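# Insert the peg fully into the block's hole inside the box

## Task

Push the peg completely into the hole of the block that sits on the floor of the open box, so it stays seated after the robot lets go.

## Robot and tools

ROBOT. Two arms, left_arm and right_arm, each with six revolute joints and a two-finger gripper. Each arm stands on a mounting plate, and a shared metal frame behind them carries both plates. In a "too close" message, each plate and its half of the frame count as part of that arm. Calibrated base poses in the scene frame: left_arm (+0.014, +0.181, +0.187) m, quat_wxyz (+0.999, -0.036, +0.003, -0.023), with up in its own frame at (-0.004, -0.072, +0.997). right_arm (-0.043, -0.183, +0.187) m, quat_wxyz (+0.999, +0.036, +0.002, -0.015), with up at (-0.004, +0.072, +0.997).

FRAMES. Scene frame: origin at table-top height, halfway between the nominal bases. +z points up, +x points out over the table, and left_arm is on the +y side. The arm names do not match image left and right. Each arm reports end_effector_position (m) and end_effector_quat_wxyz in its own base frame. These readings can be off by a few centimetres, more at long reach. The fingers point along the gripper's +z and open along its y. end_effector_position is the point between the pads, about 1 cm short of the fingertips.

THE ROW. Every motion command is built from rows of 14 numbers covering both arms, even if only one arm moves. The first 7 are left_arm: waist, shoulder, elbow, wrist pitch, wrist yaw, wrist roll, then opening. The next 7 are right_arm in the same order. Joint numbers are absolute target angles in radians, on the same scale as Joint positions. They are not offsets. Stated ranges: waist -2.618 to 3.054, shoulder 0.000 to 3.142, elbow 0.000 to 3.142, wrist pitch -1.571 to 1.571, wrist yaw -1.571 to 1.571, wrist roll -2.094 to 2.094. Real ends may sit up to 0.059 rad either side. A target more than 0.059 past a stated end, and further out than the current angle, is refused. A target beyond the real end is clipped, and the result then says "joint sent to its limit". Opening runs from -1 (closed) to +1 (fully open). It is also absolute, and 0 is a real command. To leave an arm or gripper unchanged, repeat its values from "Joint targets" / "Tool commands".

TOOLS
- execute_actions(actions, cameras): actions is a list of actions. Each action is a list of up to 15 rows, one row per 1/30 s step, and lasts 15 steps (0.5 s). If an action has fewer rows, its last row is held. An empty list just returns state and images.
- move(target, speed, blend, opening_speed, blocking, cameras): target is one row, or a list of up to 15 rows that share a 10 s budget. Joints travel together along paths, so the hand traces curves, and nothing in the way is avoided. speed is in rad/s for the joint with the farthest to go, 0.01 to 12.57, default 0.5; give one number or one per target. blend (rad) rounds corners between listed targets; the default 0 stops at each target. opening_speed is how fast the opening command changes per second on the -1..+1 scale, minimum 0.2. With blocking=false the result comes back after about 0.5 s while the move continues, and a new move takes over from the running one. The result adds a "move:" line: done, off_target (at rest more than 0.035 rad from target), moving, held or fault, plus limits=held if steps were withheld. Neither done nor off_target tells you whether anything is touched.
- wait(seconds 0 to 10, cameras): lets time pass while arms hold their commands.
- stop(cameras): brakes a running move; it needs braking room.
- zoom_image(camera, region): region is [x0, y0, x1, y1] in pixels of that camera's latest image, at most 504 by 504.
- read_manual(section): licence texts only; nothing moves.
- finished_scene(scene): scene is the current scene's integer number. It ends the scene and cannot be reversed.
Cameras: cam_head_left, cam_head_right, cam_left_wrist, cam_right_wrist, each 672x504. Use [] for no images; an unknown name invalidates the call.

MOTION LIMITS. Each step, a joint's target may lead its measured angle by at most 0.339 rad (waist, shoulder, elbow) or 2.2 rad (wrist joints). If targets would put a gripper over 200 mm from where it is, that arm's targets are scaled back. Far goals therefore take several actions. Friction and weight can leave joints short or past, and tiny turns may not happen. Resend a resting joint's Joint targets value to keep it still.

RESULTS. Joint positions and Joint velocities come per arm, in joint order. The last entry is the gripper opening in metres (0.093 fully open) or its rate. "within noise" means the arm is still. Joint targets shows where the joints are currently being driven. grip_measured reads the gripper motor on the -1..+1 scale; it can read up to about 0.02 high. The pads meet near -0.94, and each millimetre of object width adds about 0.0208. For a firm grip on a rigid flat part, send at least 0.24 below its width reading, and keep sending it while holding. To release, send a value well above the width reading. Grip force is about 50 to 65 N per pad. Joint torques are in N m, positive toward larger angles; joints 1 to 3 wrap at ±28. Step readings list some mid-action joint angles. "joint command not followed" means the clearance check altered some targets. A MOTOR HOT line appears at 75 °C. At 90 °C an OVER-TEMPERATURE FAULT folds that arm and it stays idle; at 100 °C it goes limp.

AVOID. Do not drop the peg or let go of it while it moves. Avoid slamming, hard hits and very hard pushes; faster motion and targets set deeper past contact both press harder. Keep the arms from striking or squeezing each other, including one gripper closing on the other's fingers. Nothing may fall or be left off the table. Limit long holds, stretched poses and pushing toward unreachable poses, which heat motors. Loose objects may occasionally be nudged by outside disturbances.

Each tool is called after "Call:" as name(argument=value, ...) on one line, values as JSON.

## Session

Call:
execute_actions(actions=[])

Scene clock: 0.00 s.
left_arm: end_effector_position=(+0.3904, +0.0034, +0.0750) grip_measured=+1.000 end_effector_quat_wxyz=(+0.533, -0.034, +0.845, +0.014) | right_arm: end_effector_position=(+0.3826, -0.0317, +0.0874) grip_measured=+1.000 end_effector_quat_wxyz=(+0.563, +0.077, +0.822, -0.048)
Joint positions: left_arm=[-0.028 1.554 0.413 0.692 -0.086 -0.054 0.093] | right_arm=[-0.016 1.525 0.358 0.792 0.152 0.068 0.093]
Joint velocities: within noise
Joint torques (N m): no reading
Heat: left arm: 32 °C; right arm: 30 °C.
Joint targets: left_arm=[-0.028 1.547 0.422 0.695 -0.086 -0.054] | right_arm=[-0.016 1.516 0.368 0.802 0.152 0.068]
Tool commands: left_gripper/opening=+1.0 right_gripper/opening=+1.0

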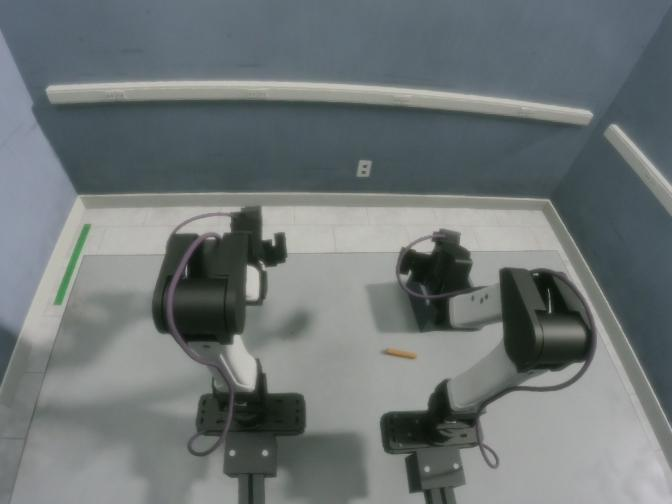

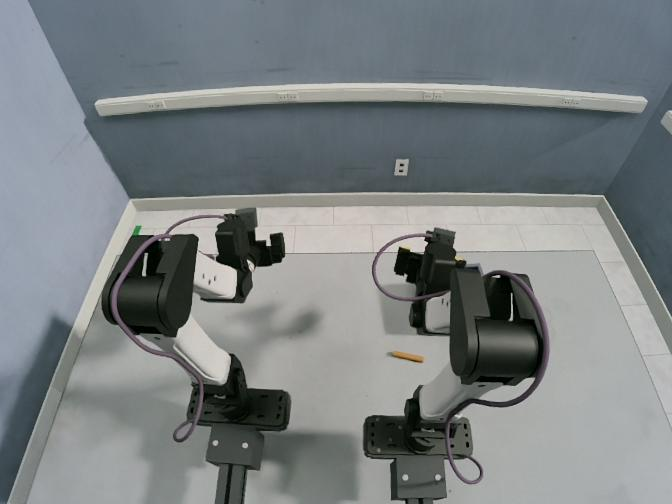

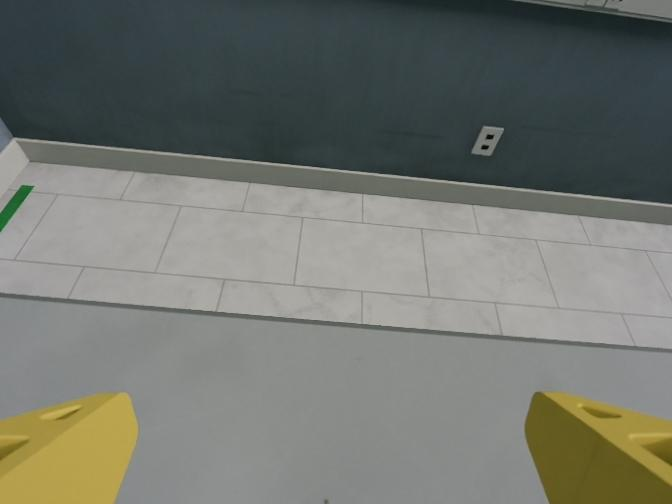

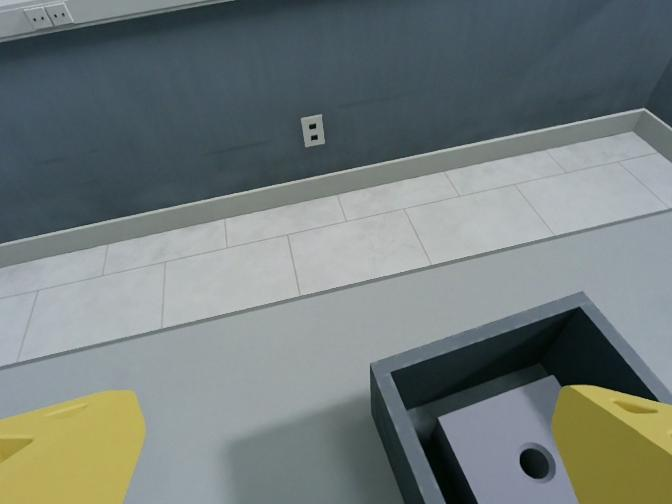

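Call:
zoom_image(camera="cam_head_left", region=[340, 220, 500, 370])

Call:
zoom_image(camera="cam_head_right", region=[360, 220, 520, 370])

Call:
zoom_image(camera="cam_right_wrist", region=[350, 280, 672, 504])

Scaled by 3.150.

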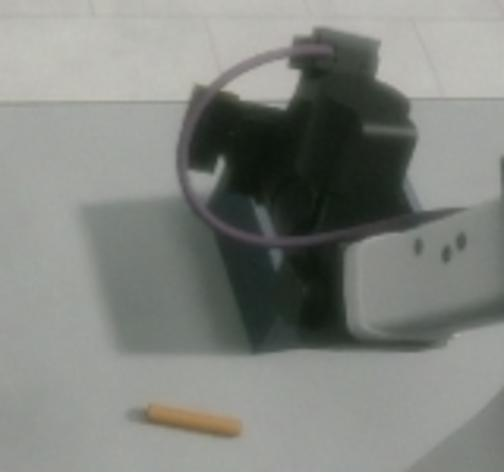

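Scaled by 3.150.

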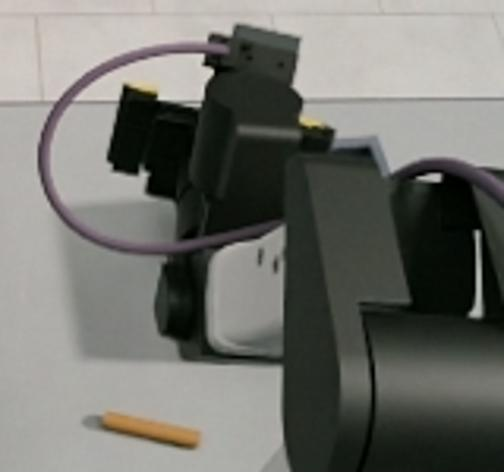

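Scaled by 1.565.

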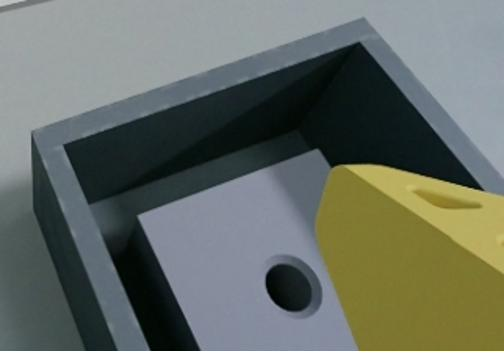

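Call:
move(target=[-0.028, 1.547, 0.422, 0.695, -0.086, -0.054, 1, 0.25, 1.587, 1.127, -1.111, 0.07, 0.25, 1], speed=1.0)

Scene clock: 50.23 s.
left_arm: end_effector_position=(+0.3904, +0.0034, +0.0750) grip_measured=+1.000 end_effector_quat_wxyz=(+0.533, -0.034, +0.845, +0.014) | right_arm: end_effector_position=(+0.2578, +0.0503, +0.0756) grip_measured=+1.000 end_effector_quat_wxyz=(+0.003, -0.003, +0.999, -0.039)
Joint positions: left_arm=[-0.028 1.554 0.413 0.692 -0.086 -0.054 0.093] | right_arm=[0.243 1.573 1.093 -1.104 0.078 0.238 0.093]
Joint velocities: within noise
Joint torques (N m): left_arm=[-0.05 -4.59 5.87 2.19 -0.01 -0.05] | right_arm=[1.13 -4.59 10.37 0.1 -0.01 0.2]
Heat: left arm: 33 °C; right arm: 33 °C.
Joint targets: left_arm=[-0.028 1.547 0.422 0.695 -0.086 -0.054] | right_arm=[0.250 1.587 1.127 -1.111 0.070 0.250]
move: done

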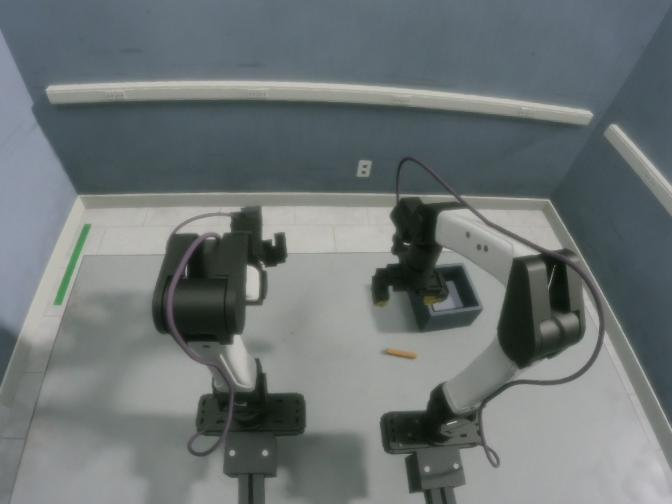

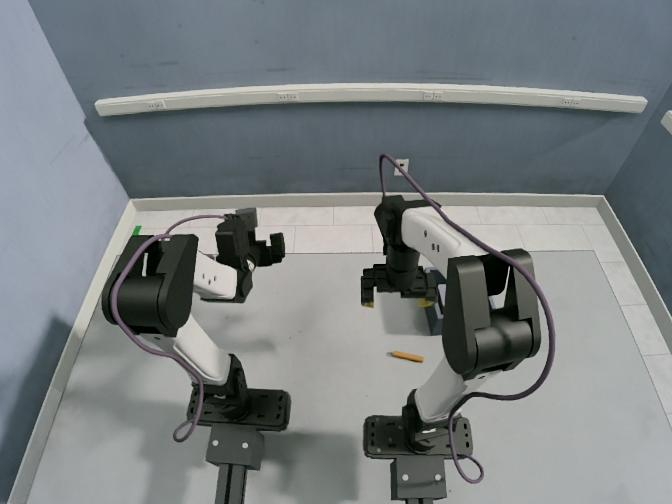

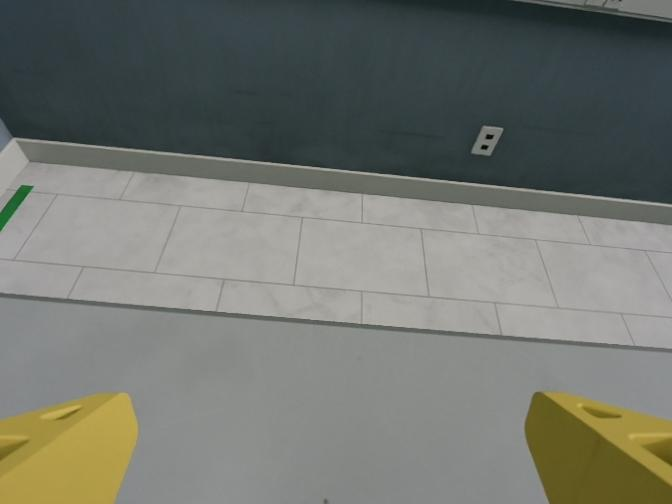

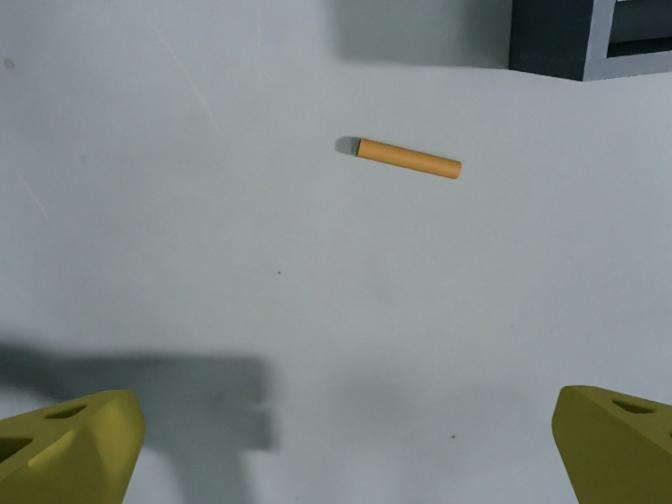

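Call:
move(target=[-0.028, 1.547, 0.422, 0.695, -0.086, -0.054, 1, -0.1, 1.884, 1.476, -1.163, 0.07, -0.1, 1], speed=1.0)

Call:
zoom_image(camera="cam_right_wrist", region=[184, 0, 672, 480])

Call:
zoom_image(camera="cam_head_left", region=[360, 220, 520, 370])

Scene clock: 72.03 s.
left_arm: end_effector_position=(+0.3904, +0.0034, +0.0750) grip_measured=+1.000 end_effector_quat_wxyz=(+0.533, -0.034, +0.845, +0.014) | right_arm: end_effector_position=(+0.3387, -0.0473, +0.0752) grip_measured=+1.000 end_effector_quat_wxyz=(-0.012, +0.007, +0.999, -0.035)
Joint positions: left_arm=[-0.028 1.554 0.413 0.692 -0.086 -0.054 0.093] | right_arm=[-0.103 1.873 1.44 -1.155 0.073 -0.087 0.093]
Joint velocities: within noise
Joint torques (N m): left_arm=[0.02 -4.64 5.89 2.19 -0.01 -0.05] | right_arm=[0.99 -7.65 10.54 0.01 0 -0.09]
Heat: left arm: 33 °C; right arm: 34 °C.
Joint targets: left_arm=[-0.028 1.547 0.422 0.695 -0.086 -0.054] | right_arm=[-0.100 1.884 1.476 -1.163 0.070 -0.100]
move: off_target (right_arm); right_arm: the elbow is farthest, 0.036 rad from its target

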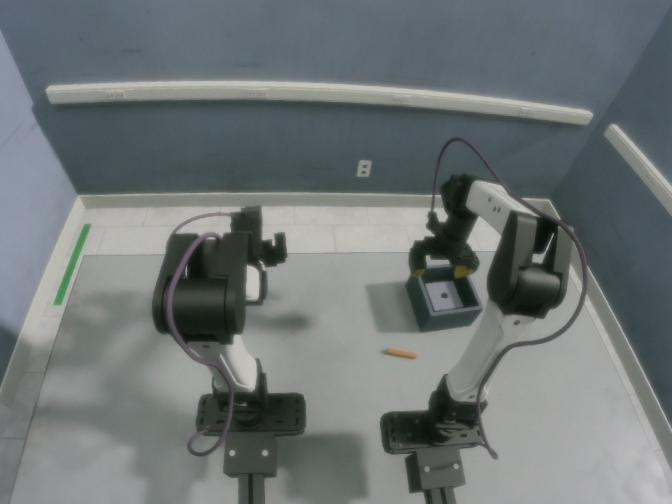

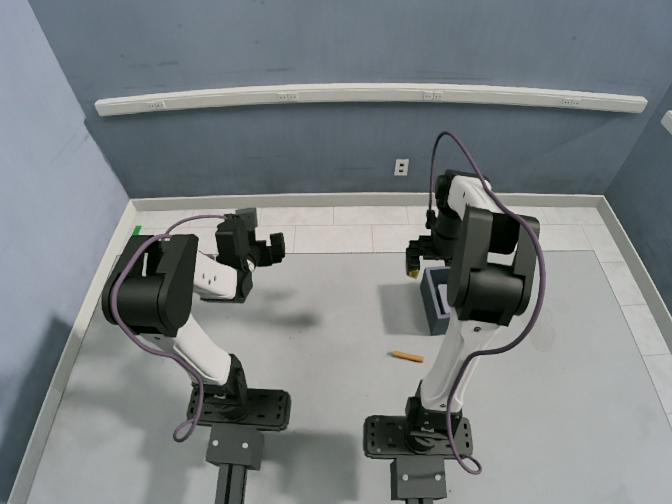

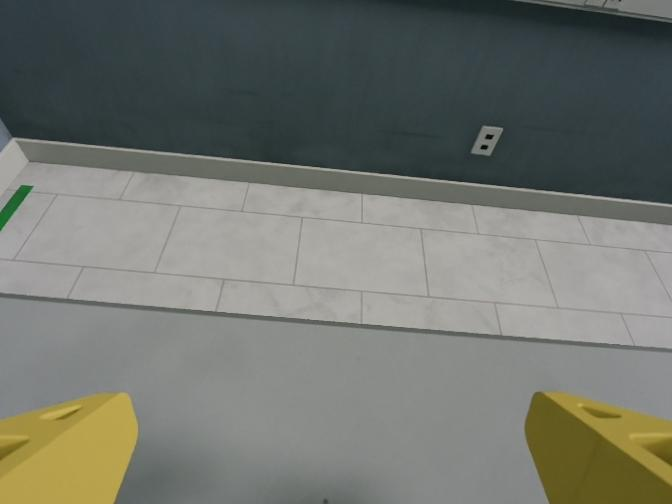

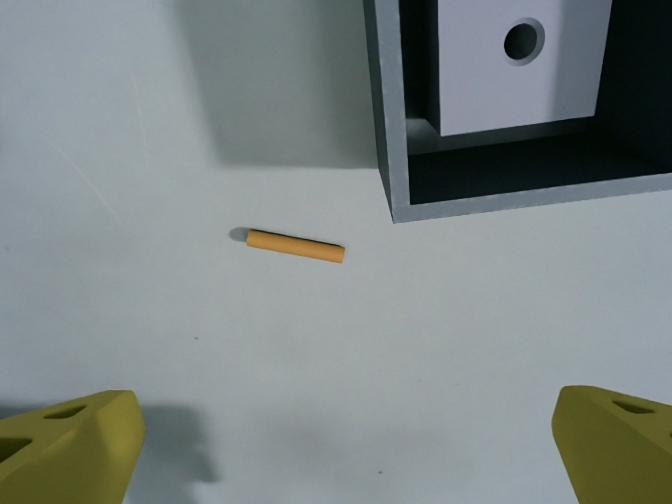

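Scaled by 1.033.

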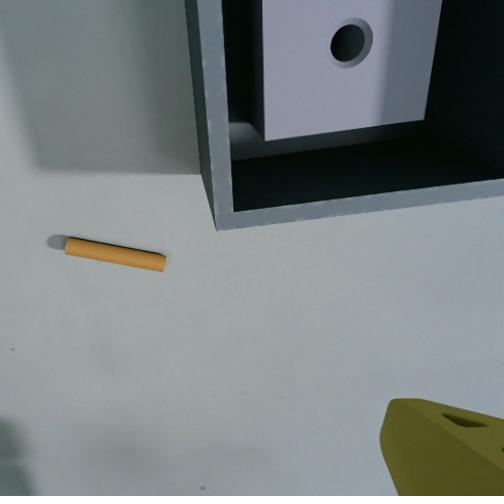

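Scaled by 3.150.

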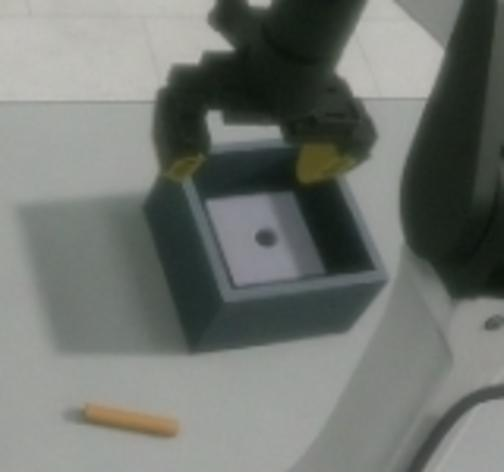

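Call:
move(target=[-0.028, 1.547, 0.422, 0.695, -0.086, -0.054, 1, -0.8, 1.587, 1.127, -1.111, 0.07, -0.1, 1], speed=1.0, cameras=[])

Call:
move(target=[-1.035, 2.347, 1.809, -1.092, -0.04, 0.724, 1, -0.8, 1.587, 1.127, -1.111, 0.07, -0.1, 1], speed=1.0)

Scene clock: 132.40 s.
left_arm: end_effector_position=(+0.3904, +0.0034, +0.0750) grip_measured=+1.000 end_effector_quat_wxyz=(+0.533, -0.034, +0.845, +0.014) | right_arm: end_effector_position=(+0.1791, -0.2013, +0.0753) grip_measured=+1.000 end_effector_quat_wxyz=(-0.033, +0.346, +0.937, -0.025)
Joint positions: left_arm=[-0.028 1.554 0.413 0.692 -0.086 -0.054 0.093] | right_arm=[-0.798 1.621 1.14 -1.127 0.073 -0.09 0.093]
Joint velocities: within noise
Joint torques (N m): left_arm=[-0.01 -4.59 5.9 2.21 -0.01 -0.05] | right_arm=[0.2 -9.54 5.35 0.14 0.05 -0.07]
Heat: left arm: 34 °C; right arm: 36 °C.
Joint targets: left_arm=[-0.028 1.547 0.422 0.695 -0.086 -0.054] | right_arm=[-0.800 1.587 1.127 -1.111 0.070 -0.100]
move: done
No camera images: "cameras" was empty.

Scene clock: 135.10 s.
left_arm: end_effector_position=(+0.2227, -0.3642, -0.0120) grip_measured=+1.000 end_effector_quat_wxyz=(-0.026, +0.769, +0.639, +0.026) | right_arm: end_effector_position=(+0.1793, -0.2015, +0.0752) grip_measured=+1.000 end_effector_quat_wxyz=(-0.032, +0.346, +0.937, -0.025)
Joint positions: left_arm=[-1.039 2.326 1.779 -1.085 -0.043 0.715 0.093] | right_arm=[-0.798 1.621 1.14 -1.126 0.073 -0.09 0.093]
Joint velocities: within noise
Joint torques (N m): left_arm=[0.16 -7.84 8.16 0.18 0.05 0.04] | right_arm=[0.2 -9.44 5.26 0.17 0.05 -0.06]
Heat: left arm: 34 °C; right arm: 36 °C.
Joint targets: left_arm=[-1.035 2.347 1.809 -1.092 -0.040 0.724] | right_arm=[-0.800 1.587 1.127 -1.111 0.070 -0.100]
move: done

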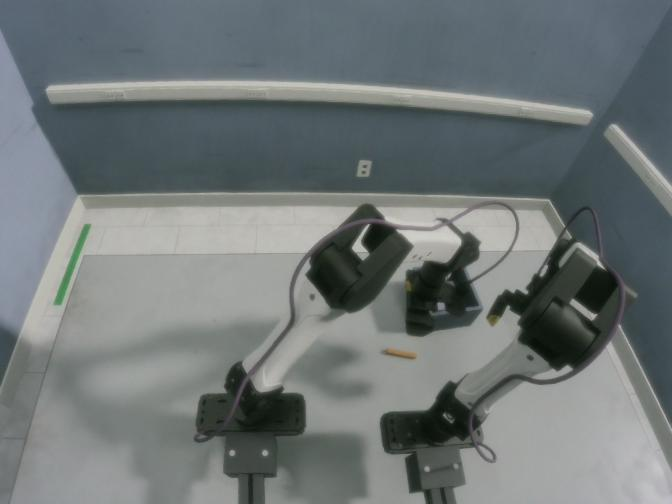

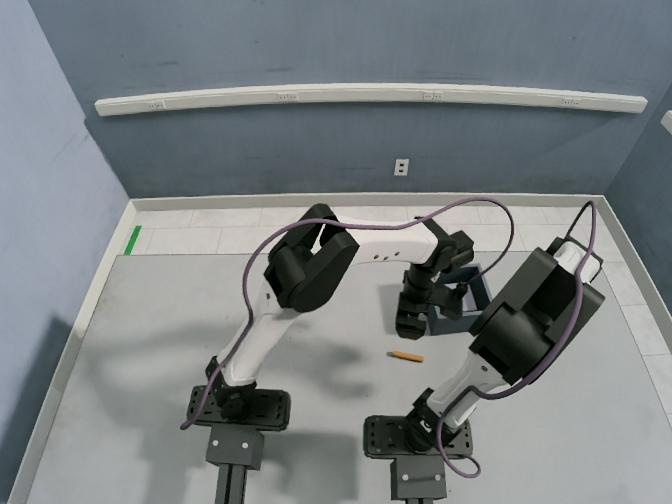

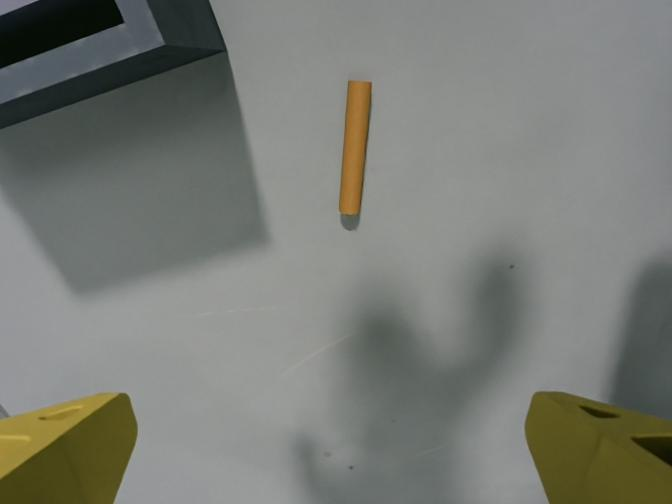

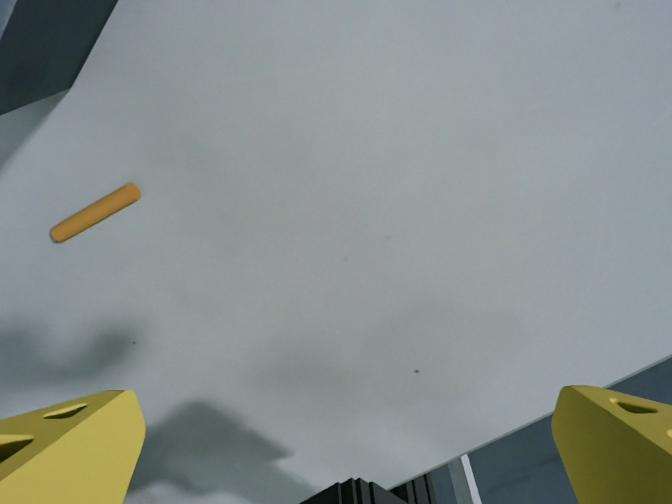

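Call:
move(target=[-1.024, 2.505, 1.613, -0.737, -0.037, 0.79, 1, -0.8, 1.587, 1.127, -1.111, 0.07, -0.1, 1], cameras=["cam_left_wrist","cam_head_left"])

Scene clock: 147.40 s.
left_arm: end_effector_position=(+0.2223, -0.3571, -0.1175) grip_measured=+1.000 end_effector_quat_wxyz=(-0.023, +0.787, +0.616, +0.025) | right_arm: end_effector_position=(+0.1793, -0.2016, +0.0752) grip_measured=+1.000 end_effector_quat_wxyz=(-0.032, +0.346, +0.937, -0.025)
Joint positions: left_arm=[-1.031 2.49 1.617 -0.75 -0.043 0.781 0.093] | right_arm=[-0.798 1.621 1.14 -1.126 0.073 -0.09 0.093]
Joint velocities: within noise
Joint torques (N m): left_arm=[0.46 -8.72 4.57 0.42 0.11 0.04] | right_arm=[0.21 -9.54 5.31 0.14 0.04 -0.06]
Heat: left arm: 36 °C; right arm: 36 °C.
Joint targets: left_arm=[-1.024 2.505 1.613 -0.737 -0.037 0.790] | right_arm=[-0.800 1.587 1.127 -1.111 0.070 -0.100]
move: done
Images, in order (width x height): cam_head_left 672x504, cam_left_wrist 672x504.

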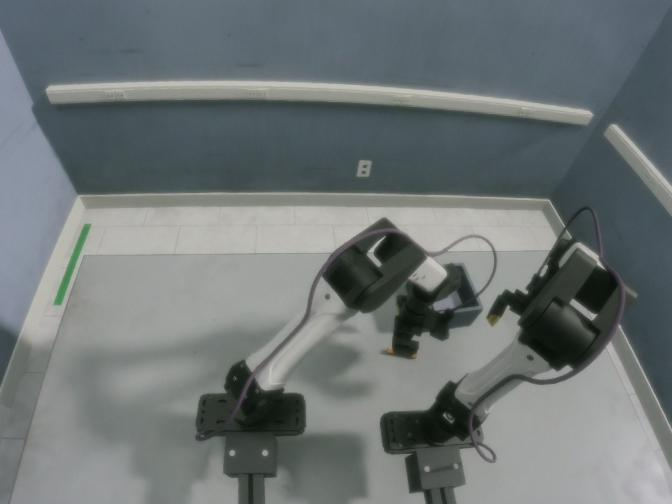

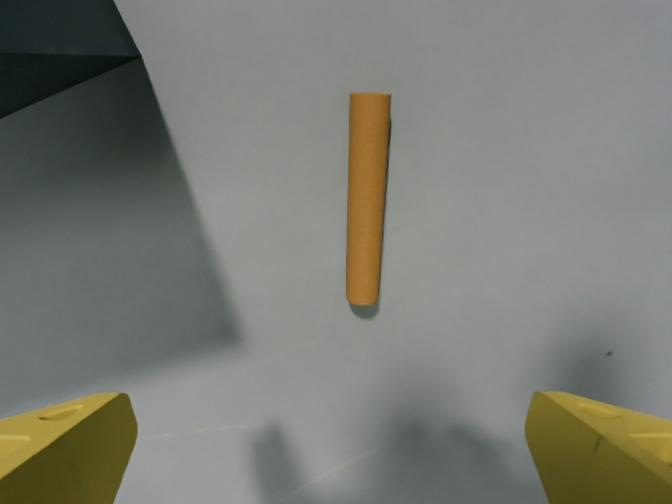

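Call:
move(target=[-1.011, 2.668, 1.555, -0.521, -0.037, 0.803, 1, -0.8, 1.587, 1.127, -1.111, 0.07, -0.1, 1], cameras=["cam_left_wrist"], speed=0.3)

Scene clock: 160.23 s.
left_arm: end_effector_position=(+0.2190, -0.3415, -0.1938) grip_measured=+1.000 end_effector_quat_wxyz=(-0.025, +0.787, +0.616, +0.025) | right_arm: end_effector_position=(+0.1793, -0.2016, +0.0752) grip_measured=+1.000 end_effector_quat_wxyz=(-0.032, +0.346, +0.937, -0.025)
Joint positions: left_arm=[-1.018 2.651 1.559 -0.535 -0.043 0.795 0.093] | right_arm=[-0.798 1.621 1.14 -1.126 0.073 -0.09 0.093]
Joint velocities: within noise
Joint torques (N m): left_arm=[0.42 -8.59 3.75 0.41 0.08 0.03] | right_arm=[0.14 -9.5 5.33 0.15 0 -0.06]
Heat: left arm: 36 °C; right arm: 36 °C.
Joint targets: left_arm=[-1.011 2.668 1.555 -0.521 -0.037 0.803] | right_arm=[-0.800 1.587 1.127 -1.111 0.070 -0.100]
move: done
Images, in order (width x height): cam_left_wrist 672x504.

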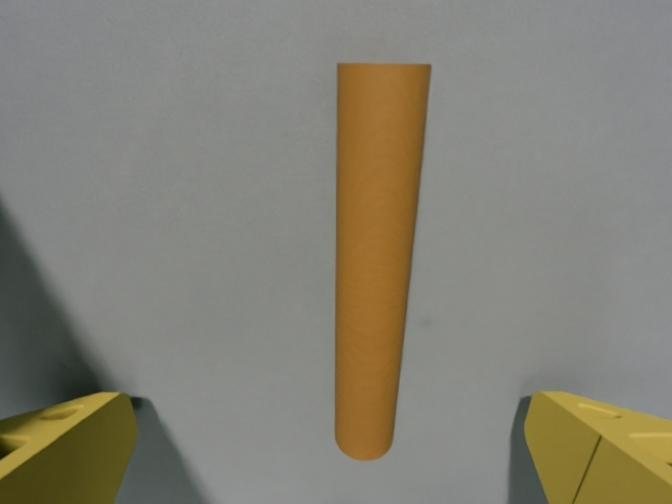

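Call:
move(target=[-1.006, 2.668, 1.525, -0.491, -0.037, 0.808, 1, -0.8, 1.587, 1.127, -1.111, 0.07, -0.1, 1], cameras=["cam_left_wrist"], speed=0.3)

Scene clock: 169.00 s.
left_arm: end_effector_position=(+0.2176, -0.3355, -0.1980) grip_measured=+1.000 end_effector_quat_wxyz=(-0.027, +0.787, +0.616, +0.025) | right_arm: end_effector_position=(+0.1793, -0.2016, +0.0752) grip_measured=+1.000 end_effector_quat_wxyz=(-0.032, +0.346, +0.937, -0.025)
Joint positions: left_arm=[-1.013 2.651 1.533 -0.511 -0.043 0.799 0.093] | right_arm=[-0.798 1.621 1.14 -1.126 0.073 -0.09 0.093]
Joint velocities: within noise
Joint torques (N m): left_arm=[0.49 -8.5 3.26 0.48 0.1 0.04] | right_arm=[0.28 -9.51 5.29 0.14 0.02 -0.07]
Heat: left arm: 38 °C; right arm: 36 °C.
Joint targets: left_arm=[-1.006 2.668 1.525 -0.491 -0.037 0.808] | right_arm=[-0.800 1.587 1.127 -1.111 0.070 -0.100]
move: done
Images, in order (width x height): cam_left_wrist 672x504.

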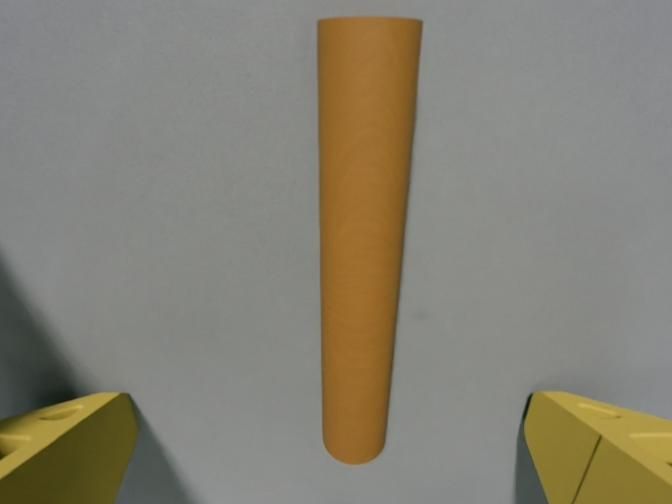

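Call:
move(target=[-1.015, 2.658, 1.500, -0.478, -0.037, 0.799, 1, -0.8, 1.587, 1.127, -1.111, 0.07, -0.1, 1], cameras=["cam_left_wrist"], speed=0.3)

Scene clock: 177.00 s.
left_arm: end_effector_position=(+0.2178, -0.3340, -0.1996) grip_measured=+1.000 end_effector_quat_wxyz=(-0.025, +0.787, +0.616, +0.027) | right_arm: end_effector_position=(+0.1793, -0.2016, +0.0752) grip_measured=+1.000 end_effector_quat_wxyz=(-0.032, +0.346, +0.937, -0.025)
Joint positions: left_arm=[-1.013 2.651 1.523 -0.498 -0.049 0.799 0.093] | right_arm=[-0.798 1.621 1.14 -1.126 0.073 -0.09 0.093]
Joint velocities: within noise
Joint torques (N m): left_arm=[-0.32 -9.32 2.04 0.52 0.11 -0.05] | right_arm=[0.1 -9.44 5.26 0.13 0 -0.05]
Heat: left arm: 38 °C; right arm: 37 °C.
Joint targets: left_arm=[-1.015 2.658 1.500 -0.478 -0.037 0.799] | right_arm=[-0.800 1.587 1.127 -1.111 0.070 -0.100]
move: done
Images, in order (width x height): cam_left_wrist 672x504.

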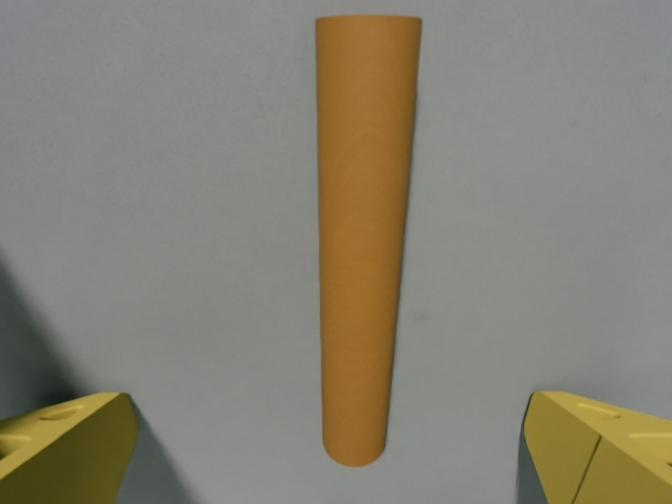

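Call:
move(target=[-1.015, 2.658, 1.500, -0.478, -0.037, 0.799, -0.95, -0.8, 1.587, 1.127, -1.111, 0.07, -0.1, 1], cameras=["cam_left_wrist"], opening_speed=0.8)

Scene clock: 183.73 s.
left_arm: end_effector_position=(+0.2205, -0.3365, -0.1997) grip_measured=-0.811 end_effector_quat_wxyz=(-0.017, +0.787, +0.616, +0.029) | right_arm: end_effector_position=(+0.1793, -0.2016, +0.0752) grip_measured=+1.000 end_effector_quat_wxyz=(-0.032, +0.346, +0.937, -0.025)
Joint positions: left_arm=[-1.013 2.651 1.523 -0.483 -0.055 0.799 0.006] | right_arm=[-0.798 1.621 1.14 -1.126 0.073 -0.09 0.093]
Joint velocities: within noise
Joint torques (N m): left_arm=[-0.24 -9.37 2.09 0.37 0.23 -0.05] | right_arm=[0.16 -9.48 5.34 0.14 0.03 -0.06]
Heat: left arm: 39 °C; right arm: 37 °C.
Joint targets: left_arm=[-1.015 2.658 1.500 -0.478 -0.037 0.799] | right_arm=[-0.800 1.587 1.127 -1.111 0.070 -0.100]
move: done
Images, in order (width x height): cam_left_wrist 672x504.

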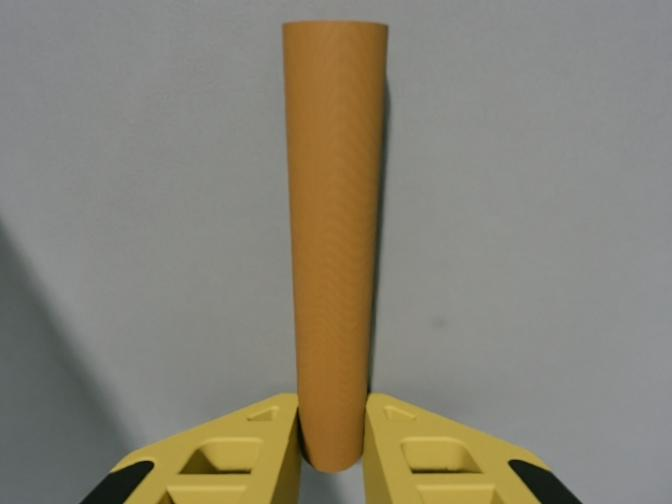

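Call:
move(target=[[-1.015, 2.505, 1.613, -0.737, -0.04, 0.79, -0.95, -0.8, 1.587, 1.127, -1.111, 0.07, -0.1, 1],[-1.035, 2.347, 1.809, -1.092, -0.04, 0.724, -0.95, -0.8, 1.587, 1.127, -1.111, 0.07, -0.1, 1],[-0.9, 1.9, 1.2, -0.4, 0, 0.4, -0.95, -0.8, 1.587, 1.127, -1.111, 0.07, -0.1, 1],[-0.758, 1.65, 0.25, 1.37, 0, 0.055, -0.95, -0.8, 1.587, 1.127, -1.111, 0.07, -0.1, 1]], speed=0.7, blend=0.1)

Scene clock: 213.07 s.
left_arm: end_effector_position=(+0.2790, -0.2668, +0.1272) grip_measured=-0.827 end_effector_quat_wxyz=(+0.642, +0.292, +0.669, -0.234) | right_arm: end_effector_position=(+0.1793, -0.2016, +0.0752) grip_measured=+1.000 end_effector_quat_wxyz=(-0.032, +0.346, +0.937, -0.025)
Joint positions: left_arm=[-0.766 1.676 0.257 1.353 -0.005 0.061 0.005] | right_arm=[-0.798 1.621 1.14 -1.126 0.073 -0.09 0.093]
Joint velocities: within noise
Joint torques (N m): left_arm=[0.68 -5.91 3.52 2.42 0.07 -0.11] | right_arm=[0.23 -9.59 5.24 0.13 0.03 -0.09]
Heat: left arm: 42 °C; right arm: 38 °C.
Joint targets: left_arm=[-0.758 1.650 0.250 1.370 0.000 0.055] | right_arm=[-0.800 1.587 1.127 -1.111 0.070 -0.100]
move: done

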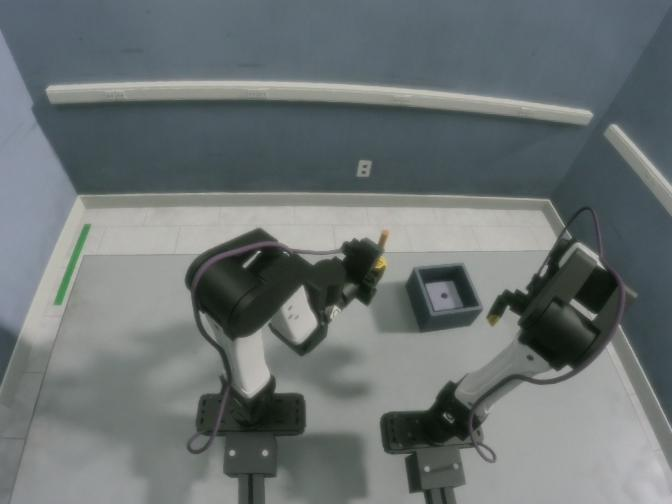

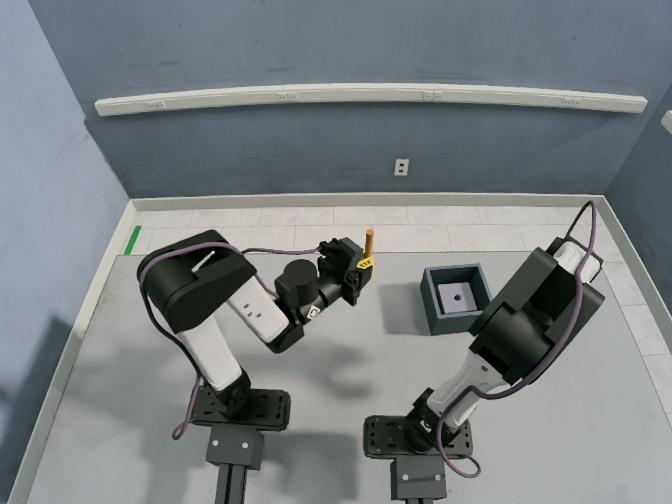

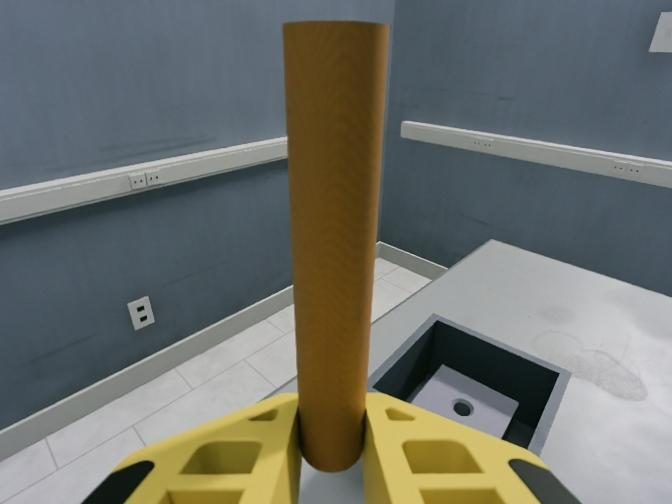

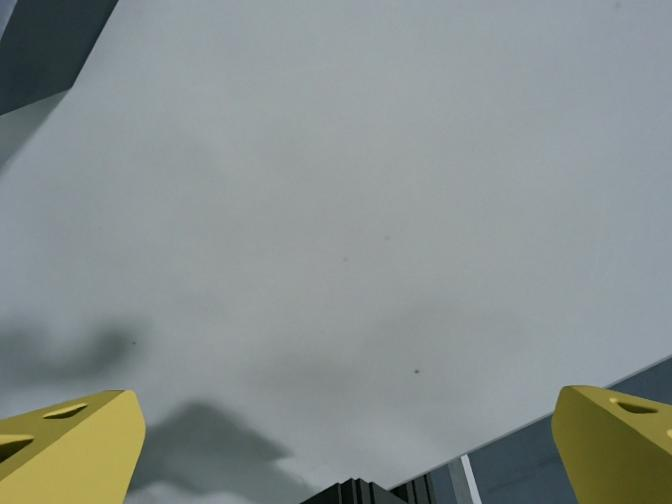

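Call:
move(target=[-0.845, 2.085, 0.667, 1.415, 0, 0.045, -0.95, -0.8, 1.587, 1.127, -1.111, 0.07, -0.1, 1], speed=0.6)

Scene clock: 236.77 s.
left_arm: end_effector_position=(+0.3236, -0.3592, +0.1040) grip_measured=-0.827 end_effector_quat_wxyz=(+0.643, +0.308, +0.649, -0.265) | right_arm: end_effector_position=(+0.1793, -0.2016, +0.0752) grip_measured=+1.000 end_effector_quat_wxyz=(-0.032, +0.346, +0.937, -0.025)
Joint positions: left_arm=[-0.839 2.07 0.644 1.394 -0.005 0.052 0.005] | right_arm=[-0.798 1.621 1.14 -1.126 0.073 -0.09 0.093]
Joint velocities: within noise
Joint torques (N m): left_arm=[-0.54 -5.37 6.09 2.48 0.07 -0.11] | right_arm=[0.38 -9.52 5.41 0.15 0.01 -0.05]
Heat: left arm: 38 °C; right arm: 38 °C.
Joint targets: left_arm=[-0.845 2.085 0.667 1.415 0.000 0.045] | right_arm=[-0.800 1.587 1.127 -1.111 0.070 -0.100]
move: done

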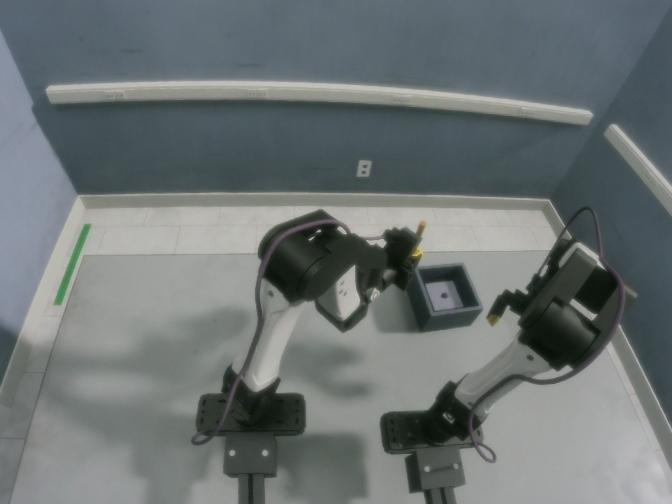

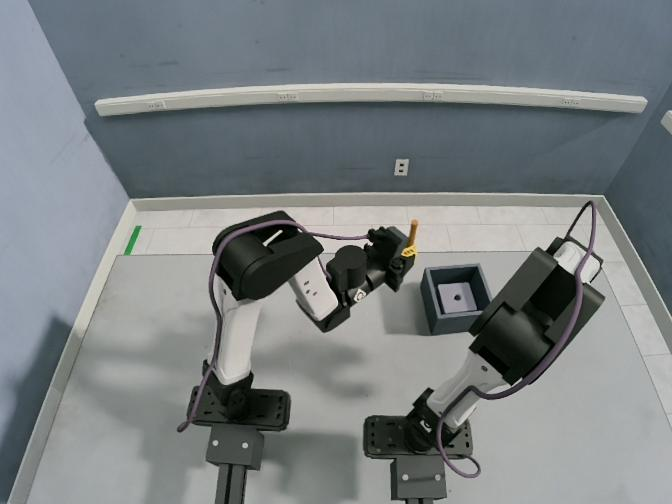

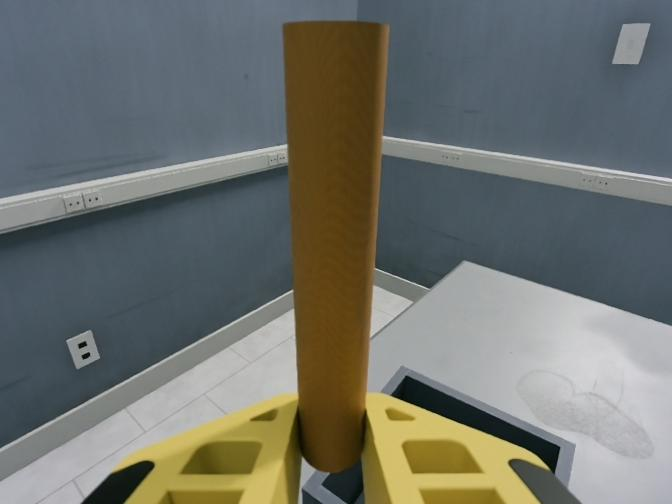

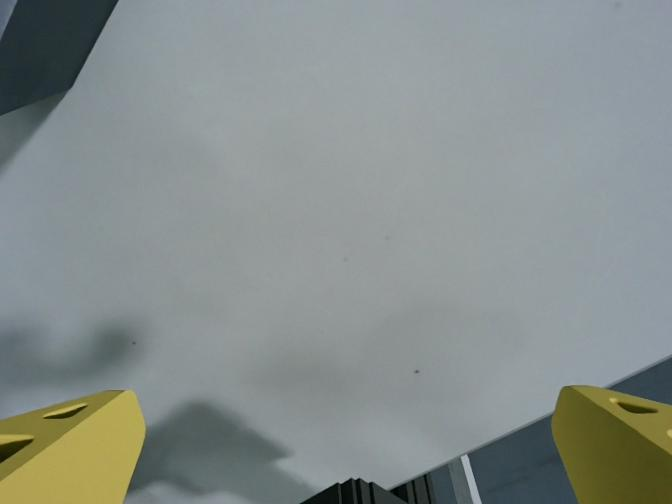

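Call:
move(target=[[-0.845, 2.085, 0.667, 1.415, 0, 0.045, -0.95, -0.6, 2.0, 2.0, -1.5, 0.07, 0.4, 1],[-0.845, 2.085, 0.667, 1.415, 0, 0.045, -0.95, -0.02, 2.176, 2.30, -1.565, 0.066, 0.82, 1]], speed=0.7, blend=0.1)

Scene clock: 259.43 s.
left_arm: end_effector_position=(+0.3236, -0.3592, +0.1042) grip_measured=-0.827 end_effector_quat_wxyz=(+0.644, +0.308, +0.649, -0.266) | right_arm: end_effector_position=(+0.4351, -0.0180, +0.1780) grip_measured=+1.000 end_effector_quat_wxyz=(+0.072, +0.401, +0.913, -0.005)
Joint positions: left_arm=[-0.839 2.07 0.644 1.395 -0.005 0.051 0.005] | right_arm=[-0.017 2.16 2.265 -1.546 0.064 0.807 0.093]
Joint velocities: within noise
Joint torques (N m): left_arm=[-0.54 -5.42 6.04 2.49 0.07 -0.11] | right_arm=[0.5 -9.48 10.36 0.32 0.09 0.16]
Heat: left arm: 36 °C; right arm: 38 °C.
Joint targets: left_arm=[-0.845 2.085 0.667 1.415 0.000 0.045] | right_arm=[-0.020 2.176 2.300 -1.554 0.066 0.820]
joint sent to its limit (right arm) — the wrist pitch, lower limit.
move: done

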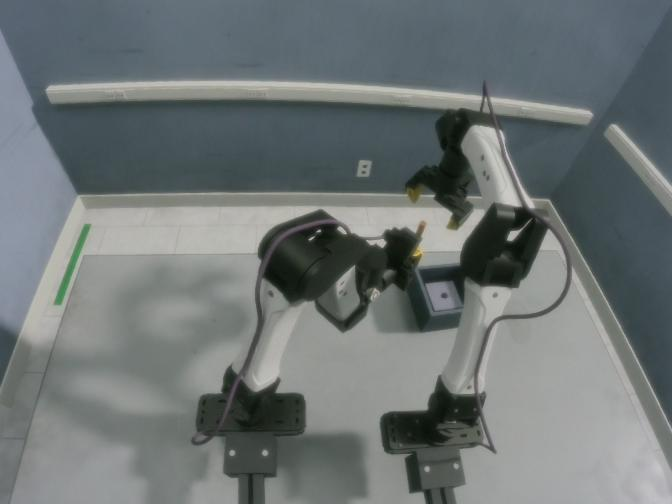

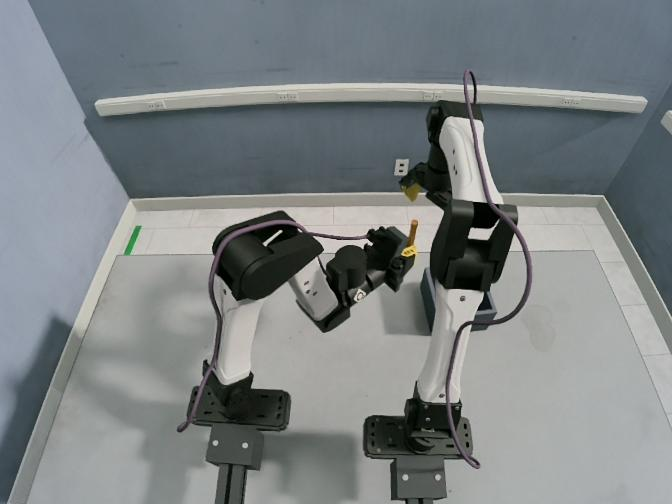

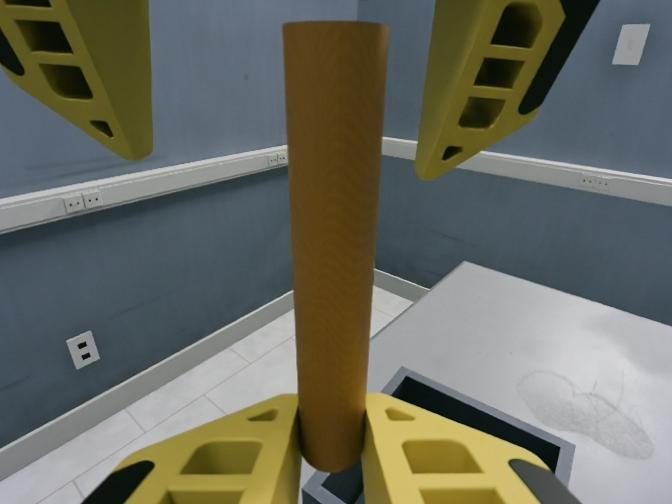

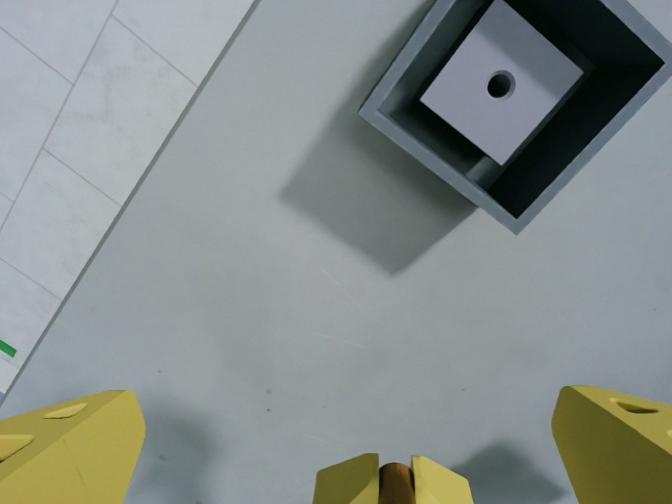

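Call:
move(target=[-0.845, 2.085, 0.667, 1.415, 0, 0.045, -0.95, 0.095, 1.972, 1.984, -1.554, 0.07, 0.94, 1], speed=0.3)

Scene clock: 265.13 s.
left_arm: end_effector_position=(+0.3236, -0.3592, +0.1043) grip_measured=-0.827 end_effector_quat_wxyz=(+0.644, +0.308, +0.648, -0.266) | right_arm: end_effector_position=(+0.3795, +0.0232, +0.1637) grip_measured=+1.000 end_effector_quat_wxyz=(+0.014, +0.406, +0.913, -0.029)
Joint positions: left_arm=[-0.839 2.07 0.644 1.395 -0.005 0.051 0.005] | right_arm=[0.089 2.02 1.997 -1.551 0.064 0.926 0.093]
Joint velocities: within noise
Joint torques (N m): left_arm=[-0.55 -5.39 6.09 2.47 0.06 -0.11] | right_arm=[1.21 -13.82 5.35 0.11 0.13 0.24]
Heat: left arm: 36 °C; right arm: 38 °C.
Joint targets: left_arm=[-0.845 2.085 0.667 1.415 0.000 0.045] | right_arm=[0.095 1.972 1.984 -1.554 0.070 0.940]
move: off_target (right_arm); right_arm: the shoulder is farthest, 0.048 rad from its target

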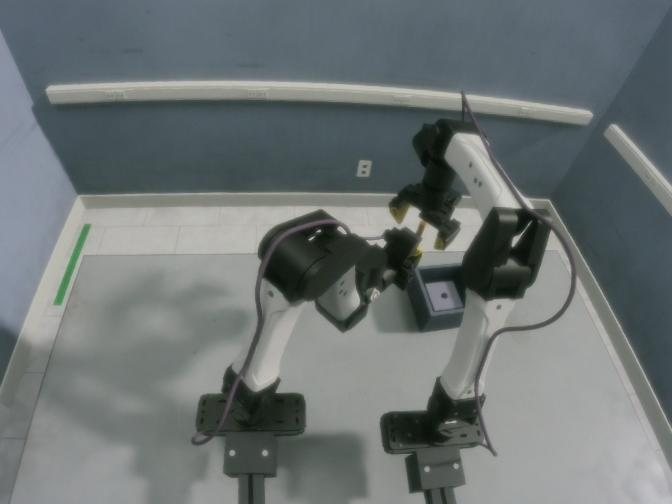

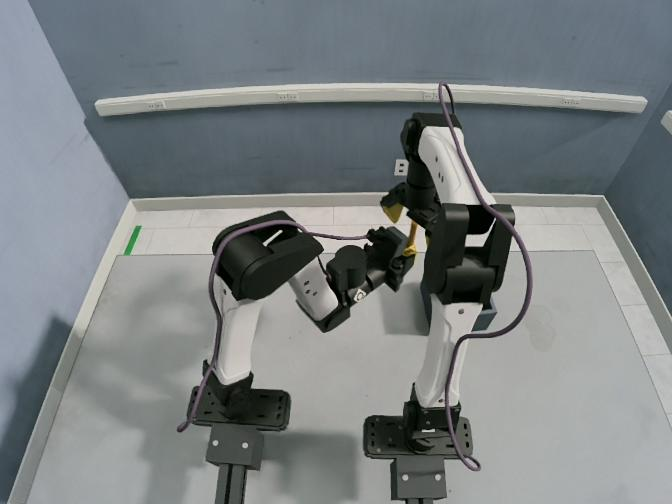

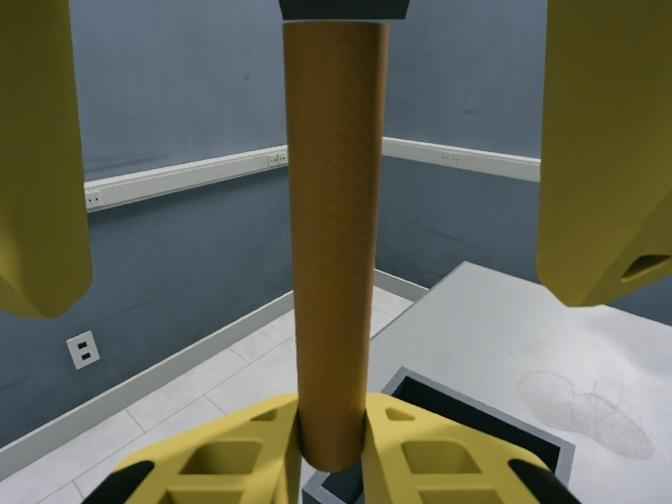

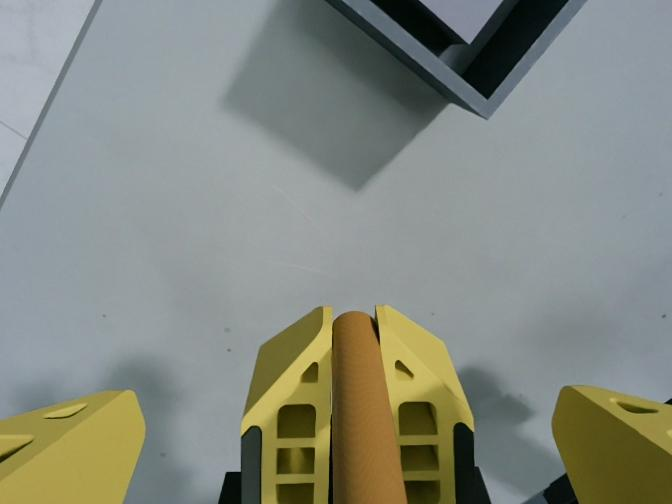

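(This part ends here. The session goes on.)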